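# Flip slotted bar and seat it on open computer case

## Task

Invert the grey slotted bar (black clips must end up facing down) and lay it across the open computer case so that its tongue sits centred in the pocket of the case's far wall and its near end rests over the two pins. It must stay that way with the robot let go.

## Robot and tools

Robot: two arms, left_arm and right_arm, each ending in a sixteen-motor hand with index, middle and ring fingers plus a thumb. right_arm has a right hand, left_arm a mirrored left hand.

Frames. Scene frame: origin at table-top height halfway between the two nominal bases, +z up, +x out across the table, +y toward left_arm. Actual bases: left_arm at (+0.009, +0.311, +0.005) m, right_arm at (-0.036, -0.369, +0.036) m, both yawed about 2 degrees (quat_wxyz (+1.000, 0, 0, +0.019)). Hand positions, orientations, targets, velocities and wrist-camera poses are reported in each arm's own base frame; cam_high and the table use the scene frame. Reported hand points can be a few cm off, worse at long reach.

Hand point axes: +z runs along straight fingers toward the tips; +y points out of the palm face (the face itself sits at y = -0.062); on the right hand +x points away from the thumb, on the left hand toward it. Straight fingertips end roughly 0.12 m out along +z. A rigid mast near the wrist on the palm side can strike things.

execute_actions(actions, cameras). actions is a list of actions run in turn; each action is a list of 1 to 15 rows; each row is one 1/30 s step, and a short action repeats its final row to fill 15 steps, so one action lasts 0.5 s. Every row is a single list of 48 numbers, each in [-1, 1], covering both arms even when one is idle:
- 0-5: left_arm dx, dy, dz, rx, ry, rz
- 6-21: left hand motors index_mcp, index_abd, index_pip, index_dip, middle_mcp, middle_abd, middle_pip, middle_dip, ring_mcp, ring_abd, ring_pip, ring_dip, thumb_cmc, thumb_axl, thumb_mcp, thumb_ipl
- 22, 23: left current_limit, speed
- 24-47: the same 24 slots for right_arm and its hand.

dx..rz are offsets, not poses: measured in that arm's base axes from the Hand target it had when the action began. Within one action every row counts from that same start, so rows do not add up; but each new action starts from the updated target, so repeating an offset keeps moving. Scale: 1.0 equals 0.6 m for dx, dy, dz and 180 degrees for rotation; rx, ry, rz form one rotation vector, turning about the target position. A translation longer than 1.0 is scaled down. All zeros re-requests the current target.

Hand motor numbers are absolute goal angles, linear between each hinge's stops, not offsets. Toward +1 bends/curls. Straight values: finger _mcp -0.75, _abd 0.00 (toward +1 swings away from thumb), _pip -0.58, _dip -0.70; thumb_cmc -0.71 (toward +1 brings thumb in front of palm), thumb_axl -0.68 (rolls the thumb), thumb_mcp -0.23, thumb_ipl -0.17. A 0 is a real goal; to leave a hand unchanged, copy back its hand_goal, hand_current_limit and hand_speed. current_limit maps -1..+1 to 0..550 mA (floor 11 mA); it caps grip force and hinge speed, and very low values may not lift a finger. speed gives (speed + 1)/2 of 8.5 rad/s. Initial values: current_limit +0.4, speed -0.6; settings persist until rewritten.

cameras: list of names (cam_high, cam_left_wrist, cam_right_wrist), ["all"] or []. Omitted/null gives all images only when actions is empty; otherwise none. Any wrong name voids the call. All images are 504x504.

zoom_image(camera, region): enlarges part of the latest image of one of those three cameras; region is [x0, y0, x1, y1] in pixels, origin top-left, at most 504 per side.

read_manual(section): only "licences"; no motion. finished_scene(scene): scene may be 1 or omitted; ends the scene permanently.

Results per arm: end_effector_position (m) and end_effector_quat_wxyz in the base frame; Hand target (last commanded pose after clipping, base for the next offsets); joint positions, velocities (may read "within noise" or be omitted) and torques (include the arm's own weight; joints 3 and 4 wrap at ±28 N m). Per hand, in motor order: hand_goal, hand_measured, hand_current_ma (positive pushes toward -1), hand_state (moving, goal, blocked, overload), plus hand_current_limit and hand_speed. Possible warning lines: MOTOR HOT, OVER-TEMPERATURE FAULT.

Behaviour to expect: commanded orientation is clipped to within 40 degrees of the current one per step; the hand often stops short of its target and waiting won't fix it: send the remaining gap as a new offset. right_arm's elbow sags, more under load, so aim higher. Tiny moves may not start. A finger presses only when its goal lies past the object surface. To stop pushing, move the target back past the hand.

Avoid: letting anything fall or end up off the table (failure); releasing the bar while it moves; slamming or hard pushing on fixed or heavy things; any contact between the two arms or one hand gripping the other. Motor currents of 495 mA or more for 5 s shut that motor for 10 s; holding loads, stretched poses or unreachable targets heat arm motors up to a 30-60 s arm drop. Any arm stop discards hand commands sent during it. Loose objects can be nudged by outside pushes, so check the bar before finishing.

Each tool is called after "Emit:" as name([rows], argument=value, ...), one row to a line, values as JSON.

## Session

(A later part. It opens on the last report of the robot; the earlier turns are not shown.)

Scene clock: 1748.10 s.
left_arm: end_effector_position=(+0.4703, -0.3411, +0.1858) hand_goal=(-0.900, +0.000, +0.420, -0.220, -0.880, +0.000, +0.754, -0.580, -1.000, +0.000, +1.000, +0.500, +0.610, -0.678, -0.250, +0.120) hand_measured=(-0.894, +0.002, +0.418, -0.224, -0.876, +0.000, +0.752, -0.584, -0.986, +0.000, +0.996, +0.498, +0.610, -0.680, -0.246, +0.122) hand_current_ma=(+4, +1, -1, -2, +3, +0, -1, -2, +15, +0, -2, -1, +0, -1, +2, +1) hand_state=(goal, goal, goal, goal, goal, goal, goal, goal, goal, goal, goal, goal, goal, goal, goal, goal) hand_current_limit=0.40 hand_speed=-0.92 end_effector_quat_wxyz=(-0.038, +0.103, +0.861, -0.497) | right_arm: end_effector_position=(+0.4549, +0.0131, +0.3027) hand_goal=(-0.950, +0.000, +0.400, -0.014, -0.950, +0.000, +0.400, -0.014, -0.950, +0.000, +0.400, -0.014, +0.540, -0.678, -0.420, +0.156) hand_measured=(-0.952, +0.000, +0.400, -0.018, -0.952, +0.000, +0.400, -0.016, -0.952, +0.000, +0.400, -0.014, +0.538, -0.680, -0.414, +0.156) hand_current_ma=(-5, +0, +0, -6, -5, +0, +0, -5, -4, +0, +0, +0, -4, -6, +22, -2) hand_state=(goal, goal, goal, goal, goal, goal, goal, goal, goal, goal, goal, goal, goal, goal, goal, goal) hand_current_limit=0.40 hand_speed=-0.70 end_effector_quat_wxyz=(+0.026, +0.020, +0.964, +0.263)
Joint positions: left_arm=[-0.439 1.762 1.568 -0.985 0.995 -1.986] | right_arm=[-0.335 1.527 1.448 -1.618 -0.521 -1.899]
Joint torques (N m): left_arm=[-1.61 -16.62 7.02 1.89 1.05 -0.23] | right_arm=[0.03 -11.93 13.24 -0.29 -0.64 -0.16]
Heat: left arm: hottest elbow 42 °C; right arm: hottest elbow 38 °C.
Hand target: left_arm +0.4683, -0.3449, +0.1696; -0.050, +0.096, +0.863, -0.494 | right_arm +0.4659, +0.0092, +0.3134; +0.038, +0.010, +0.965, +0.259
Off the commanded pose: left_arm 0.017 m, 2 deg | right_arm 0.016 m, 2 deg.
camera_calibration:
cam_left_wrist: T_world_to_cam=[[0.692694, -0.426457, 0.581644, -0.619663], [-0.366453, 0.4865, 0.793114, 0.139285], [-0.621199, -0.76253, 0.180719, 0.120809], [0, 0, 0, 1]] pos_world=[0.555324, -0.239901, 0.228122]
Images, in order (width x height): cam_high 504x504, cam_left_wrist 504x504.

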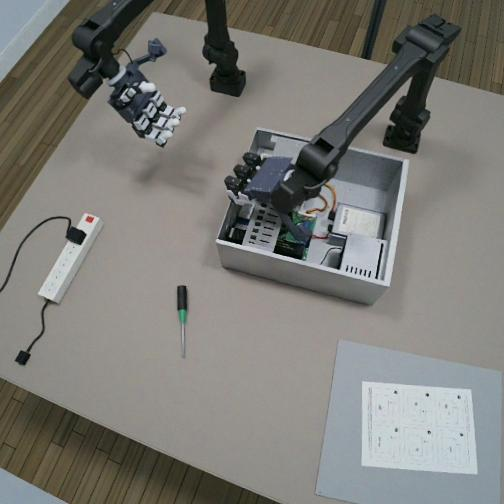

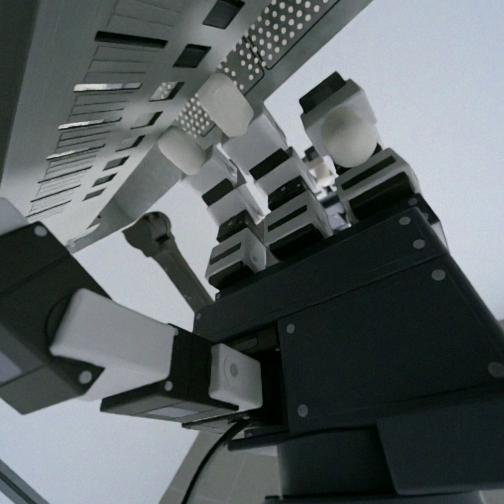

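Emit:
execute_actions([
  [[0.0,0.0,0,0,0,0,-0.89,0,0.42,-0.22,-0.87,0,0.755,-0.57,-1.0,0,1.0,0.5,0.61,-0.678,-0.25,0.12,0.4,-0.92,0,0,0,0,0,0,-0.95,0,0.4,-0.014,-0.95,0,0.4,-0.014,-0.95,0,0.4,-0.014,0.54,-0.678,-0.42,0.157,0.4,-0.7],[0.0,0.0,0,0,0,0,-0.885,0,0.42,-0.22,-0.86,0,0.755,-0.57,-1.0,0,1.0,0.5,0.61,-0.678,-0.25,0.12,0.4,-0.92,0,0,0,0,0,0,-0.95,0,0.4,-0.014,-0.95,0,0.4,-0.014,-0.95,0,0.4,-0.014,0.54,-0.678,-0.42,0.157,0.4,-0.7]],
], cameras=["cam_high", "cam_left_wrist"])

Emit:
zoom_image(camera="cam_high", region=[236, 232, 280, 256])

Emit:
zoom_image(camera="cam_left_wrist", region=[140, 60, 280, 200])

Scene clock: 1751.73 s.
left_arm: end_effector_position=(+0.4704, -0.3415, +0.1859) hand_goal=(-0.886, +0.000, +0.420, -0.220, -0.860, +0.000, +0.754, -0.570, -1.000, +0.000, +1.000, +0.500, +0.610, -0.678, -0.250, +0.120) hand_measured=(-0.880, +0.002, +0.418, -0.224, -0.858, +0.000, +0.750, -0.574, -0.986, +0.000, +0.996, +0.498, +0.610, -0.680, -0.246, +0.122) hand_current_ma=(+4, +1, -1, -2, +1, +0, -3, -3, +15, +0, -2, -1, +0, -1, +2, +1) hand_state=(goal, goal, goal, goal, goal, goal, goal, goal, goal, goal, goal, goal, goal, goal, goal, goal) hand_current_limit=0.40 hand_speed=-0.92 end_effector_quat_wxyz=(-0.038, +0.104, +0.861, -0.497) | right_arm: end_effector_position=(+0.4549, +0.0131, +0.3027) hand_goal=(-0.950, +0.000, +0.400, -0.014, -0.950, +0.000, +0.400, -0.014, -0.950, +0.000, +0.400, -0.014, +0.540, -0.678, -0.420, +0.156) hand_measured=(-0.952, +0.000, +0.400, -0.018, -0.952, +0.000, +0.400, -0.016, -0.952, +0.000, +0.400, -0.014, +0.538, -0.680, -0.414, +0.156) hand_current_ma=(-5, +0, +0, -6, -5, +0, +0, -5, -4, +0, +0, +0, -4, -6, +22, -2) hand_state=(goal, goal, goal, goal, goal, goal, goal, goal, goal, goal, goal, goal, goal, goal, goal, goal) hand_current_limit=0.40 hand_speed=-0.70 end_effector_quat_wxyz=(+0.026, +0.020, +0.964, +0.263)
Joint positions: left_arm=[-0.44 1.762 1.568 -0.984 0.995 -1.986] | right_arm=[-0.335 1.527 1.448 -1.618 -0.521 -1.899]
Joint torques (N m): left_arm=[-1.61 -16.62 7.04 1.84 1.05 -0.22] | right_arm=[0.03 -11.87 13.24 -0.29 -0.65 -0.16]
Heat: left arm: hottest elbow 42 °C; right arm: hottest elbow 38 °C.
Hand target: left_arm +0.4681, -0.3450, +0.1696; -0.050, +0.096, +0.863, -0.494 | right_arm +0.4659, +0.0092, +0.3134; +0.038, +0.010, +0.965, +0.259
Off the commanded pose: left_arm 0.017 m, 2 deg | right_arm 0.016 m, 2 deg.
camera_calibration:
cam_left_wrist: T_world_to_cam=[[0.692009, -0.426319, 0.58256, -0.619713], [-0.367123, 0.487009, 0.792491, 0.140026], [-0.621566, -0.762282, 0.180503, 0.120938], [0, 0, 0, 1]] pos_world=[0.555424, -0.240201, 0.228221]
Images, in order (width x height): cam_high 504x504, cam_left_wrist 504x504.

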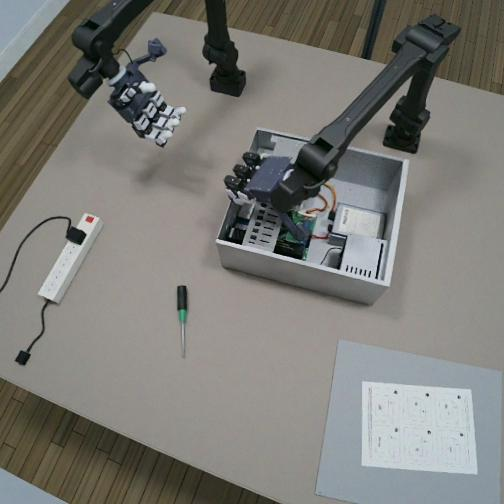

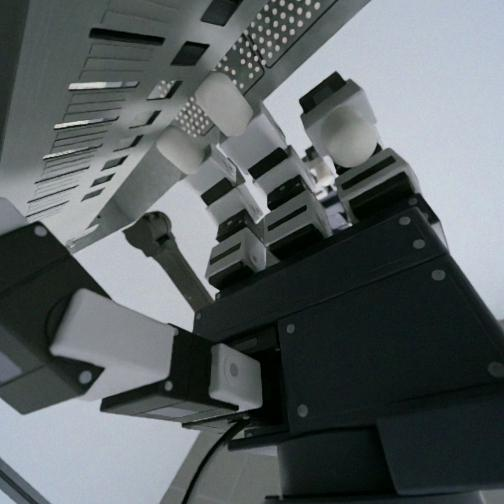

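Scaled by 11.455 from the camera's 504x504 image, which has a finer 720x720 frame.

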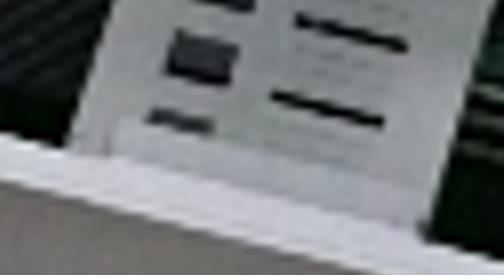

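Scaled by 3.600 from the camera's 504x504 image, which has a finer 720x720 frame.

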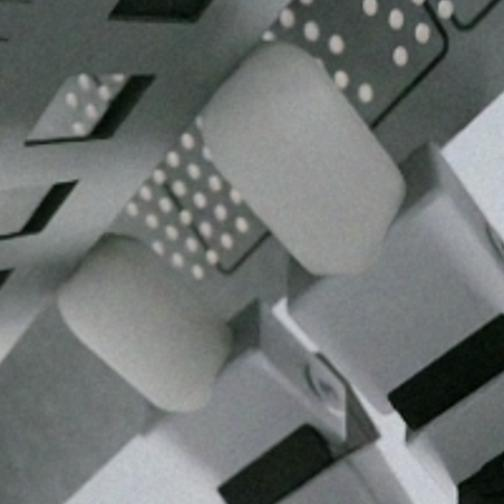

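Emit:
execute_actions([
  [[0.0,0.0,0,0,0,0,-0.88,0,0.42,-0.22,-0.85,0,0.755,-0.56,-1.0,0,1.0,0.5,0.61,-0.678,-0.25,0.12,0.4,-0.92,0,0,0,0,0,0,-0.95,0,0.4,-0.014,-0.95,0,0.4,-0.014,-0.95,0,0.4,-0.014,0.54,-0.678,-0.42,0.157,0.4,-0.7],[0.0,0.0,0,0,0,0,-0.875,0,0.42,-0.22,-0.84,0,0.755,-0.56,-1.0,0,1.0,0.5,0.61,-0.678,-0.25,0.12,0.4,-0.92,0,0,0,0,0,0,-0.95,0,0.4,-0.014,-0.95,0,0.4,-0.014,-0.95,0,0.4,-0.014,0.54,-0.678,-0.42,0.157,0.4,-0.7]],
], cameras=["cam_high"])

Emit:
zoom_image(camera="cam_high", region=[236, 232, 280, 256])

Emit:
zoom_image(camera="cam_high", region=[266, 128, 306, 150])

Scene clock: 1754.53 s.
left_arm: end_effector_position=(+0.4704, -0.3415, +0.1859) hand_goal=(-0.876, +0.000, +0.420, -0.220, -0.840, +0.000, +0.754, -0.560, -1.000, +0.000, +1.000, +0.500, +0.610, -0.678, -0.250, +0.120) hand_measured=(-0.872, +0.002, +0.418, -0.224, -0.846, +0.000, +0.748, -0.570, -0.986, +0.000, +0.996, +0.498, +0.610, -0.680, -0.246, +0.122) hand_current_ma=(+4, +1, -1, -2, -4, +0, -4, -9, +15, +0, -2, -1, +0, -1, +2, +1) hand_state=(goal, goal, goal, goal, goal, goal, goal, goal, goal, goal, goal, goal, goal, goal, goal, goal) hand_current_limit=0.40 hand_speed=-0.92 end_effector_quat_wxyz=(-0.038, +0.104, +0.861, -0.497) | right_arm: end_effector_position=(+0.4549, +0.0131, +0.3027) hand_goal=(-0.950, +0.000, +0.400, -0.014, -0.950, +0.000, +0.400, -0.014, -0.950, +0.000, +0.400, -0.014, +0.540, -0.678, -0.420, +0.156) hand_measured=(-0.952, +0.000, +0.400, -0.018, -0.952, +0.000, +0.400, -0.016, -0.952, +0.000, +0.400, -0.014, +0.538, -0.680, -0.414, +0.156) hand_current_ma=(-5, +0, +0, -6, -5, +0, +0, -5, -4, +0, +0, +0, -4, -6, +22, -2) hand_state=(goal, goal, goal, goal, goal, goal, goal, goal, goal, goal, goal, goal, goal, goal, goal, goal) hand_current_limit=0.40 hand_speed=-0.70 end_effector_quat_wxyz=(+0.026, +0.020, +0.964, +0.263)
Joint positions: left_arm=[-0.44 1.762 1.568 -0.984 0.995 -1.987] | right_arm=[-0.335 1.527 1.448 -1.618 -0.521 -1.899]
Joint torques (N m): left_arm=[-1.67 -16.56 7.02 1.84 1.05 -0.22] | right_arm=[0.03 -11.87 13.23 -0.29 -0.65 -0.16]
Heat: left arm: hottest elbow 42 °C; right arm: hottest elbow 38 °C.
Hand target: left_arm +0.4682, -0.3450, +0.1696; -0.050, +0.096, +0.863, -0.494 | right_arm +0.4659, +0.0092, +0.3134; +0.038, +0.010, +0.965, +0.259
Off the commanded pose: left_arm 0.017 m, 2 deg | right_arm 0.016 m, 2 deg.
Images, in order (width x height): cam_high 504x504.

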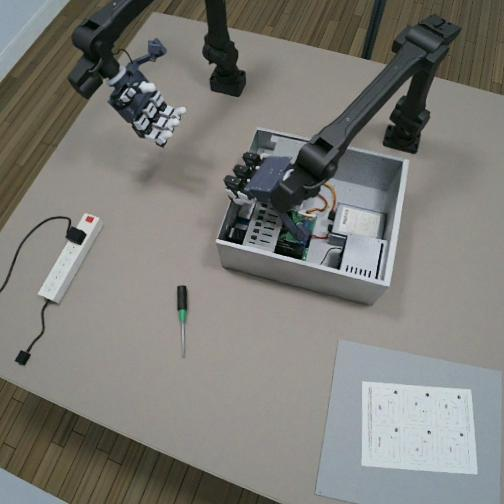

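Scaled by 11.455 from the camera's 504x504 image, which has a finer 720x720 frame.

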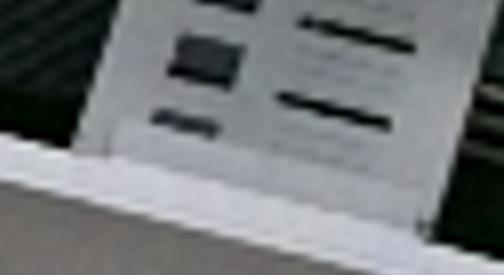

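Scaled by 12.600 from the camera's 504x504 image, which has a finer 720x720 frame.

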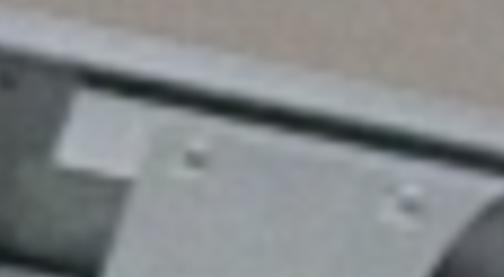

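Emit:
execute_actions([
  [[0.0,0.0,0,0,0,0,-0.875,0,0.42,-0.22,-0.833,0,0.755,-0.55,-1.0,0,1.0,0.5,0.61,-0.678,-0.25,0.12,0.4,-0.92,0,0,0,0,0,0,-0.95,0,0.4,-0.014,-0.95,0,0.4,-0.014,-0.95,0,0.4,-0.014,0.54,-0.678,-0.42,0.157,0.4,-0.7],[0.0,0.0,0,0,0,0,-0.875,0,0.42,-0.22,-0.825,0,0.755,-0.54,-1.0,0,1.0,0.5,0.61,-0.678,-0.25,0.12,0.4,-0.92,0,0,0,0,0,0,-0.95,0,0.4,-0.014,-0.95,0,0.4,-0.014,-0.95,0,0.4,-0.014,0.54,-0.678,-0.42,0.157,0.4,-0.7]],
], cameras=["cam_high"])

Emit:
zoom_image(camera="cam_high", region=[236, 232, 280, 256])

Emit:
zoom_image(camera="cam_high", region=[266, 128, 306, 150])

Scene clock: 1758.40 s.
left_arm: end_effector_position=(+0.4704, -0.3415, +0.1859) hand_goal=(-0.876, +0.000, +0.420, -0.220, -0.826, +0.000, +0.754, -0.540, -1.000, +0.000, +1.000, +0.500, +0.610, -0.678, -0.250, +0.120) hand_measured=(-0.872, +0.002, +0.418, -0.224, -0.832, +0.000, +0.748, -0.550, -0.986, +0.000, +0.996, +0.498, +0.610, -0.680, -0.246, +0.122) hand_current_ma=(+4, +1, -1, -2, -4, +0, -5, -9, +15, +0, -2, -1, +0, -1, +2, +1) hand_state=(goal, goal, goal, goal, goal, goal, goal, goal, goal, goal, goal, goal, goal, goal, goal, goal) hand_current_limit=0.40 hand_speed=-0.92 end_effector_quat_wxyz=(-0.038, +0.104, +0.861, -0.497) | right_arm: end_effector_position=(+0.4549, +0.0131, +0.3027) hand_goal=(-0.950, +0.000, +0.400, -0.014, -0.950, +0.000, +0.400, -0.014, -0.950, +0.000, +0.400, -0.014, +0.540, -0.678, -0.420, +0.156) hand_measured=(-0.952, +0.000, +0.400, -0.018, -0.952, +0.000, +0.400, -0.016, -0.952, +0.000, +0.400, -0.014, +0.538, -0.680, -0.414, +0.156) hand_current_ma=(-5, +0, +0, -6, -5, +0, +0, -5, -4, +0, +0, +0, -4, -6, +22, -2) hand_state=(goal, goal, goal, goal, goal, goal, goal, goal, goal, goal, goal, goal, goal, goal, goal, goal) hand_current_limit=0.40 hand_speed=-0.70 end_effector_quat_wxyz=(+0.026, +0.020, +0.964, +0.263)
Joint positions: left_arm=[-0.44 1.762 1.568 -0.984 0.996 -1.987] | right_arm=[-0.335 1.527 1.448 -1.618 -0.521 -1.899]
Joint torques (N m): left_arm=[-1.67 -16.56 7.02 1.85 1.05 -0.22] | right_arm=[0.03 -11.93 13.24 -0.29 -0.65 -0.16]
Heat: left arm: hottest elbow 42 °C; right arm: hottest elbow 38 °C.
Hand target: left_arm +0.4681, -0.3450, +0.1697; -0.050, +0.096, +0.863, -0.494 | right_arm +0.4659, +0.0092, +0.3134; +0.038, +0.010, +0.965, +0.259
Off the commanded pose: left_arm 0.017 m, 2 deg | right_arm 0.016 m, 2 deg.
Images, in order (width x height): cam_high 504x504.

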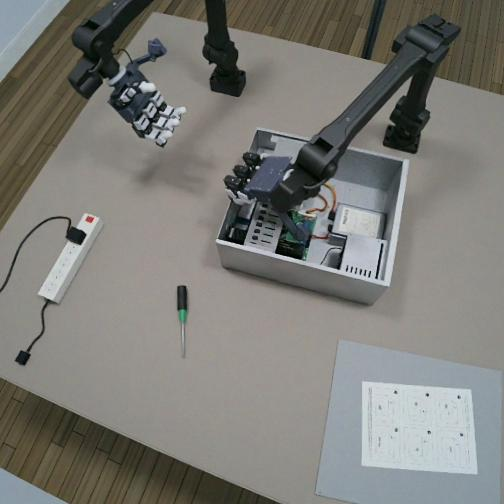

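Scaled by 11.455 from the camera's 504x504 image, which has a finer 720x720 frame.

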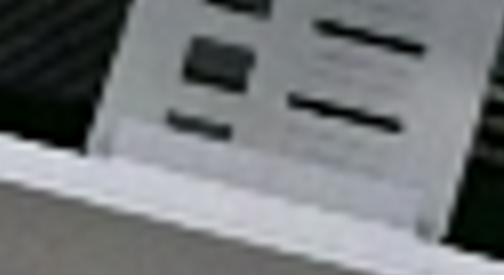

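Scaled by 12.600 from the camera's 504x504 image, which has a finer 720x720 frame.

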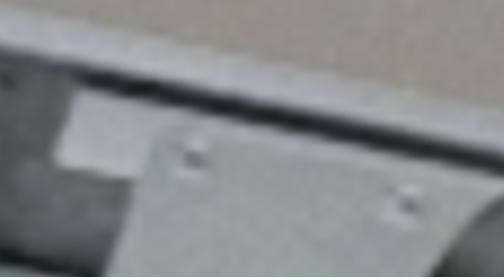

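Emit:
execute_actions([
  [[0,0,0,0,0,0,-0.92,0,0.42,-0.35,-0.90,0,0.755,-0.70,-1.0,0,1.0,0.5,0.61,-0.678,-0.25,0.12,0.4,-0.85,0,0,0,0,0,0,-0.95,0,0.4,-0.014,-0.95,0,0.4,-0.014,-0.95,0,0.4,-0.014,0.54,-0.678,-0.42,0.157,0.4,-0.7],[0,0,0.0,0,0,0,-0.97,0,0.42,-0.5,-0.96,0,0.755,-0.88,-1.0,0,1.0,0.5,0.61,-0.678,-0.25,0.12,0.4,-0.85,0,0,0,0,0,0,-0.95,0,0.4,-0.014,-0.95,0,0.4,-0.014,-0.95,0,0.4,-0.014,0.54,-0.678,-0.42,0.157,0.4,-0.7]],
  [[0,0,0.02,0,0,0,-0.97,0,0.42,-0.5,-0.96,0,0.755,-0.88,-1.0,0,1.0,0.5,0.61,-0.678,-0.25,0.12,0.4,-0.85,0,0,0,0,0,0,-0.95,0,0.4,-0.014,-0.95,0,0.4,-0.014,-0.95,0,0.4,-0.014,0.54,-0.678,-0.42,0.157,0.4,-0.7],[0,0,0.045,0,0,0,-0.97,0,0.42,-0.5,-0.96,0,0.755,-0.88,-1.0,0,1.0,0.5,0.61,-0.678,-0.25,0.12,0.4,-0.85,0,0,0,0,0,0,-0.95,0,0.4,-0.014,-0.95,0,0.4,-0.014,-0.95,0,0.4,-0.014,0.54,-0.678,-0.42,0.157,0.4,-0.7]],
], cameras=["cam_high"])

Emit:
zoom_image(camera="cam_high", region=[236, 232, 280, 256])

Emit:
zoom_image(camera="cam_high", region=[266, 128, 306, 150])

Scene clock: 1764.83 s.
left_arm: end_effector_position=(+0.4630, -0.3381, +0.1849) hand_goal=(-0.970, +0.000, +0.420, -0.500, -0.960, +0.000, +0.754, -0.880, -1.000, +0.000, +1.000, +0.500, +0.610, -0.678, -0.250, +0.120) hand_measured=(-0.952, +0.002, +0.418, -0.496, -0.942, +0.000, +0.750, -0.878, -0.986, +0.000, +0.996, +0.498, +0.610, -0.680, -0.246, +0.122) hand_current_ma=(+25, +1, -1, +2, +23, +0, -2, +1, +15, +0, -2, -1, +0, -1, +2, +1) hand_state=(goal, goal, goal, goal, goal, goal, goal, goal, goal, goal, goal, goal, goal, goal, goal, goal) hand_current_limit=0.40 hand_speed=-0.85 end_effector_quat_wxyz=(-0.053, +0.095, +0.864, -0.492) | right_arm: end_effector_position=(+0.4549, +0.0131, +0.3027) hand_goal=(-0.950, +0.000, +0.400, -0.014, -0.950, +0.000, +0.400, -0.014, -0.950, +0.000, +0.400, -0.014, +0.540, -0.678, -0.420, +0.156) hand_measured=(-0.952, +0.000, +0.400, -0.018, -0.952, +0.000, +0.400, -0.016, -0.952, +0.000, +0.400, -0.014, +0.538, -0.680, -0.414, +0.156) hand_current_ma=(-5, +0, +0, -6, -5, +0, +0, -5, -4, +0, +0, +0, -4, -6, +22, -2) hand_state=(goal, goal, goal, goal, goal, goal, goal, goal, goal, goal, goal, goal, goal, goal, goal, goal) hand_current_limit=0.40 hand_speed=-0.70 end_effector_quat_wxyz=(+0.026, +0.020, +0.964, +0.263)
Joint positions: left_arm=[-0.44 1.762 1.568 -1.018 0.996 -1.989] | right_arm=[-0.335 1.527 1.448 -1.618 -0.521 -1.899]
Joint torques (N m): left_arm=[-1.67 -17.73 10.58 0.58 1.07 -0.22] | right_arm=[0.03 -11.93 13.24 -0.28 -0.65 -0.16]
Heat: left arm: hottest elbow 42 °C; right arm: hottest elbow 38 °C.
Hand target: left_arm +0.4681, -0.3450, +0.1967; -0.050, +0.096, +0.863, -0.494 | right_arm +0.4659, +0.0092, +0.3134; +0.038, +0.010, +0.965, +0.259
Off the commanded pose: left_arm 0.015 m, 0 deg | right_arm 0.016 m, 2 deg.
Images, in order (width x height): cam_high 504x504.

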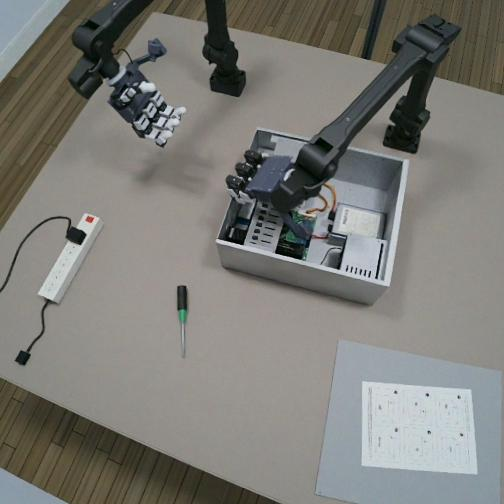

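Scaled by 11.455 from the camera's 504x504 image, which has a finer 720x720 frame.

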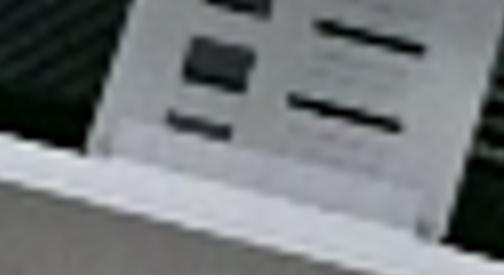

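Scaled by 12.600 from the camera's 504x504 image, which has a finer 720x720 frame.

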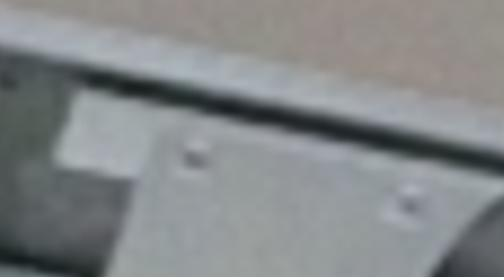

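Bar stays put. Retreat as before.

Emit:
execute_actions([
  [[0,0,0.02,0,0,0,-0.97,0,0.42,-0.5,-0.96,0,0.755,-0.88,-1.0,0,1.0,0.5,0.61,-0.678,-0.25,0.12,0.4,-0.85,0,0,0,0,0,0,-0.95,0,0.4,-0.014,-0.95,0,0.4,-0.014,-0.95,0,0.4,-0.014,0.54,-0.678,-0.42,0.157,0.4,-0.7],[0,0,0.05,0,0,0,-0.97,0,0.42,-0.5,-0.96,0,0.755,-0.88,-1.0,0,1.0,0.5,0.61,-0.678,-0.25,0.12,0.4,-0.85,0,0,0,0,0,0,-0.95,0,0.4,-0.014,-0.95,0,0.4,-0.014,-0.95,0,0.4,-0.014,0.54,-0.678,-0.42,0.157,0.4,-0.7]],
  [[0,0,0.02,0,0,0,-0.97,0,0.42,-0.5,-0.96,0,0.755,-0.88,-1.0,0,1.0,0.5,0.61,-0.678,-0.25,0.12,0.4,-0.85,0,0,0,0,0,0,-0.95,0,0.4,-0.014,-0.95,0,0.4,-0.014,-0.95,0,0.4,-0.014,0.54,-0.678,-0.42,0.157,0.4,-0.7],[0,0,0.06,0,0,0,-0.97,0,0.42,-0.5,-0.96,0,0.755,-0.88,-1.0,0,1.0,0.5,0.61,-0.678,-0.25,0.12,0.4,-0.85,0,0,0,0,0,0,-0.95,0,0.4,-0.014,-0.95,0,0.4,-0.014,-0.95,0,0.4,-0.014,0.54,-0.678,-0.42,0.157,0.4,-0.7]],
  [[0,0,0.03,0,0,0,-0.97,0,0.42,-0.5,-0.96,0,0.755,-0.88,-1.0,0,1.0,0.5,0.61,-0.678,-0.25,0.12,0.4,-0.85,0,0,0,0,0,0,-0.95,0,0.4,-0.014,-0.95,0,0.4,-0.014,-0.95,0,0.4,-0.014,0.54,-0.678,-0.42,0.157,0.4,-0.7],[-0.02,0.02,0.07,0,0,0,-0.97,0,0.42,-0.5,-0.96,0,0.755,-0.88,-1.0,0,1.0,0.5,0.61,-0.678,-0.25,0.12,0.4,-0.85,0,0,0,0,0,0,-0.95,0,0.4,-0.014,-0.95,0,0.4,-0.014,-0.95,0,0.4,-0.014,0.54,-0.678,-0.42,0.157,0.4,-0.7]],
  [[-0.02,0.04,0.02,0,0,0,-0.97,0,0.42,-0.5,-0.96,0,0.755,-0.88,-1.0,0,1.0,0.5,0.61,-0.678,-0.25,0.12,0.4,-0.85,0,0,0,0,0,0,-0.95,0,0.4,-0.014,-0.95,0,0.4,-0.014,-0.95,0,0.4,-0.014,0.54,-0.678,-0.42,0.157,0.4,-0.7],[-0.04,0.12,0.04,0,0,0,-0.97,0,0.42,-0.5,-0.96,0,0.755,-0.88,-1.0,0,1.0,0.5,0.61,-0.678,-0.25,0.12,0.4,-0.85,0,0,0,0,0,0,-0.95,0,0.4,-0.014,-0.95,0,0.4,-0.014,-0.95,0,0.4,-0.014,0.54,-0.678,-0.42,0.157,0.4,-0.7]],
  [[-0.03,0.06,0.0,0,0,0,-0.97,0,0.42,-0.5,-0.96,0,0.755,-0.88,-1.0,0,1.0,0.5,0.61,-0.678,-0.25,0.12,0.4,-0.85,0,0,0,0,0,0,-0.95,0,0.4,-0.014,-0.95,0,0.4,-0.014,-0.95,0,0.4,-0.014,0.54,-0.678,-0.42,0.157,0.4,-0.7],[-0.06,0.14,0.0,0,0,0,-0.97,0,0.42,-0.5,-0.96,0,0.755,-0.88,-1.0,0,1.0,0.5,0.61,-0.678,-0.25,0.12,0.4,-0.85,0,0,0,0,0,0,-0.95,0,0.4,-0.014,-0.95,0,0.4,-0.014,-0.95,0,0.4,-0.014,0.54,-0.678,-0.42,0.157,0.4,-0.7]],
], cameras=["cam_high", "cam_left_wrist"])

Emit:
zoom_image(camera="cam_high", region=[236, 232, 280, 256])

Emit:
zoom_image(camera="cam_left_wrist", region=[30, 0, 160, 80])

Scene clock: 1773.60 s.
left_arm: end_effector_position=(+0.3986, -0.1778, +0.3356) hand_goal=(-0.970, +0.000, +0.420, -0.500, -0.960, +0.000, +0.754, -0.880, -1.000, +0.000, +1.000, +0.500, +0.610, -0.678, -0.250, +0.120) hand_measured=(-0.954, +0.002, +0.418, -0.498, -0.946, +0.000, +0.752, -0.878, -0.988, +0.000, +0.996, +0.498, +0.610, -0.680, -0.246, +0.122) hand_current_ma=(+20, +1, -1, +1, +16, +0, -1, +1, +14, +0, -2, -1, +0, -1, +2, +1) hand_state=(goal, goal, goal, goal, goal, goal, goal, goal, goal, goal, goal, goal, goal, goal, goal, goal) hand_current_limit=0.40 hand_speed=-0.85 end_effector_quat_wxyz=(-0.022, +0.086, +0.865, -0.495) | right_arm: end_effector_position=(+0.4549, +0.0131, +0.3027) hand_goal=(-0.950, +0.000, +0.400, -0.014, -0.950, +0.000, +0.400, -0.014, -0.950, +0.000, +0.400, -0.014, +0.540, -0.678, -0.420, +0.156) hand_measured=(-0.952, +0.000, +0.400, -0.018, -0.952, +0.000, +0.400, -0.016, -0.952, +0.000, +0.400, -0.014, +0.538, -0.680, -0.414, +0.156) hand_current_ma=(-5, +0, +0, -6, -5, +0, +0, -5, -4, +0, +0, +0, -4, -6, +22, -2) hand_state=(goal, goal, goal, goal, goal, goal, goal, goal, goal, goal, goal, goal, goal, goal, goal, goal) hand_current_limit=0.40 hand_speed=-0.70 end_effector_quat_wxyz=(+0.026, +0.020, +0.964, +0.263)
Joint positions: left_arm=[-0.173 1.485 1.639 -1.676 1.035 -1.573] | right_arm=[-0.335 1.527 1.448 -1.618 -0.521 -1.899]
Joint torques (N m): left_arm=[-1.26 -12.81 6.67 0.06 1.12 0.08] | right_arm=[0.03 -11.87 13.24 -0.28 -0.65 -0.16]
Heat: left arm: hottest elbow 43 °C; right arm: hottest elbow 38 °C.
Hand target: left_arm +0.3962, -0.1770, +0.3287; -0.050, +0.096, +0.863, -0.494 | right_arm +0.4659, +0.0092, +0.3134; +0.038, +0.010, +0.965, +0.259
Off the commanded pose: left_arm 0.007 m, 3 deg | right_arm 0.016 m, 2 deg.
joint sent to its limit (left arm) — joint 4 (wrist pitch), lower limit. The joint targets still meet the commanded pose.
camera_calibration:
cam_left_wrist: T_world_to_cam=[[0.704954, -0.397769, 0.587213, -0.589184], [-0.397325, 0.464342, 0.79153, -0.0763765], [-0.587514, -0.791307, 0.169297, 0.15903], [0, 0, 0, 1]] pos_world=[0.478434, -0.0730523, 0.379508]
Images, in order (width x height): cam_high 504x504, cam_left_wrist 504x504.

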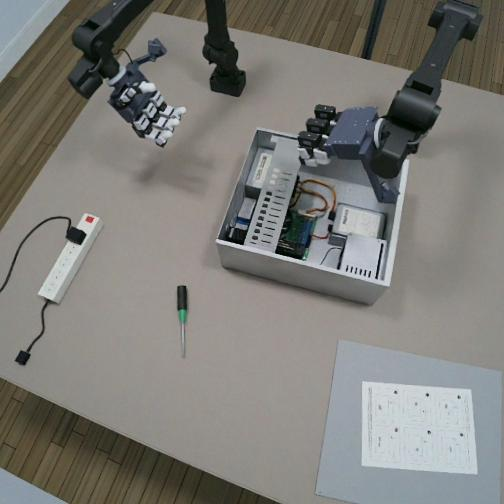

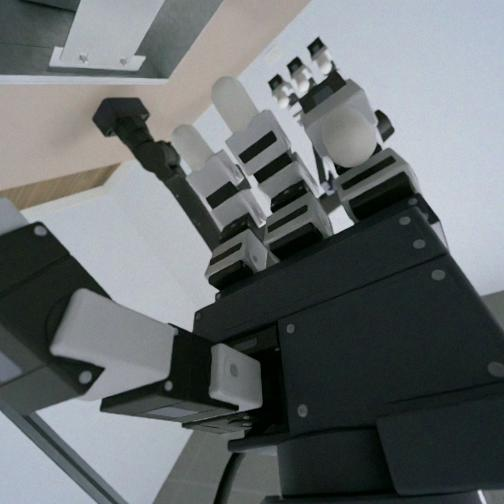

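Scaled by 11.455 from the camera's 504x504 image, which has a finer 720x720 frame.

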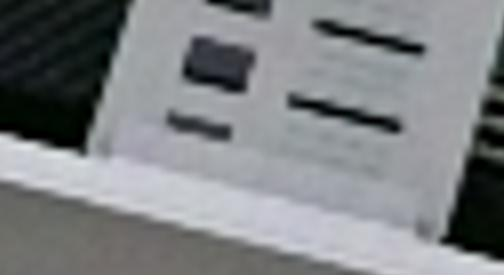

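Scaled by 3.877 from the camera's 504x504 image, which has a finer 720x720 frame.

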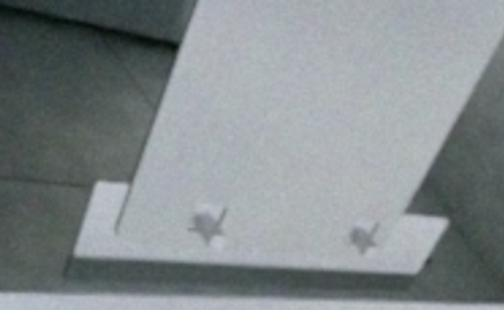

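Emit:
zoom_image(camera="cam_left_wrist", region=[46, 36, 126, 80])

Emit:
zoom_image(camera="cam_high", region=[226, 120, 346, 260])

Scaled by 6.300 from the camera's 504x504 image, which has a finer 720x720 frame.

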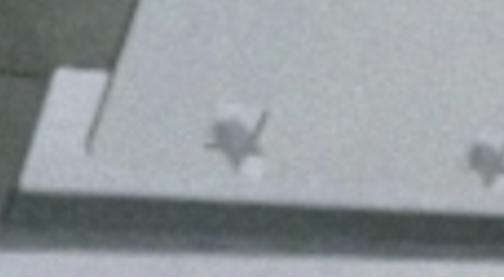

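Scaled by 3.600 from the camera's 504x504 image, which has a finer 720x720 frame.

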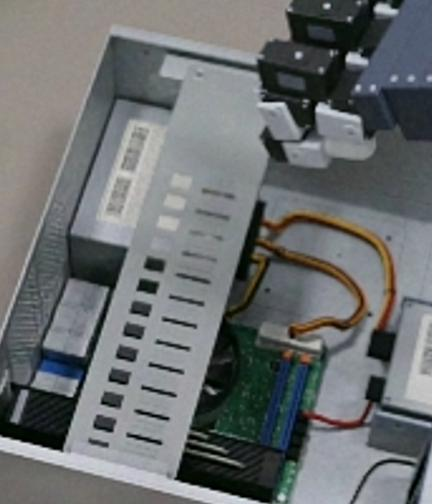

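Emit:
finished_scene(scene=1)

The scene is finished: the task was done.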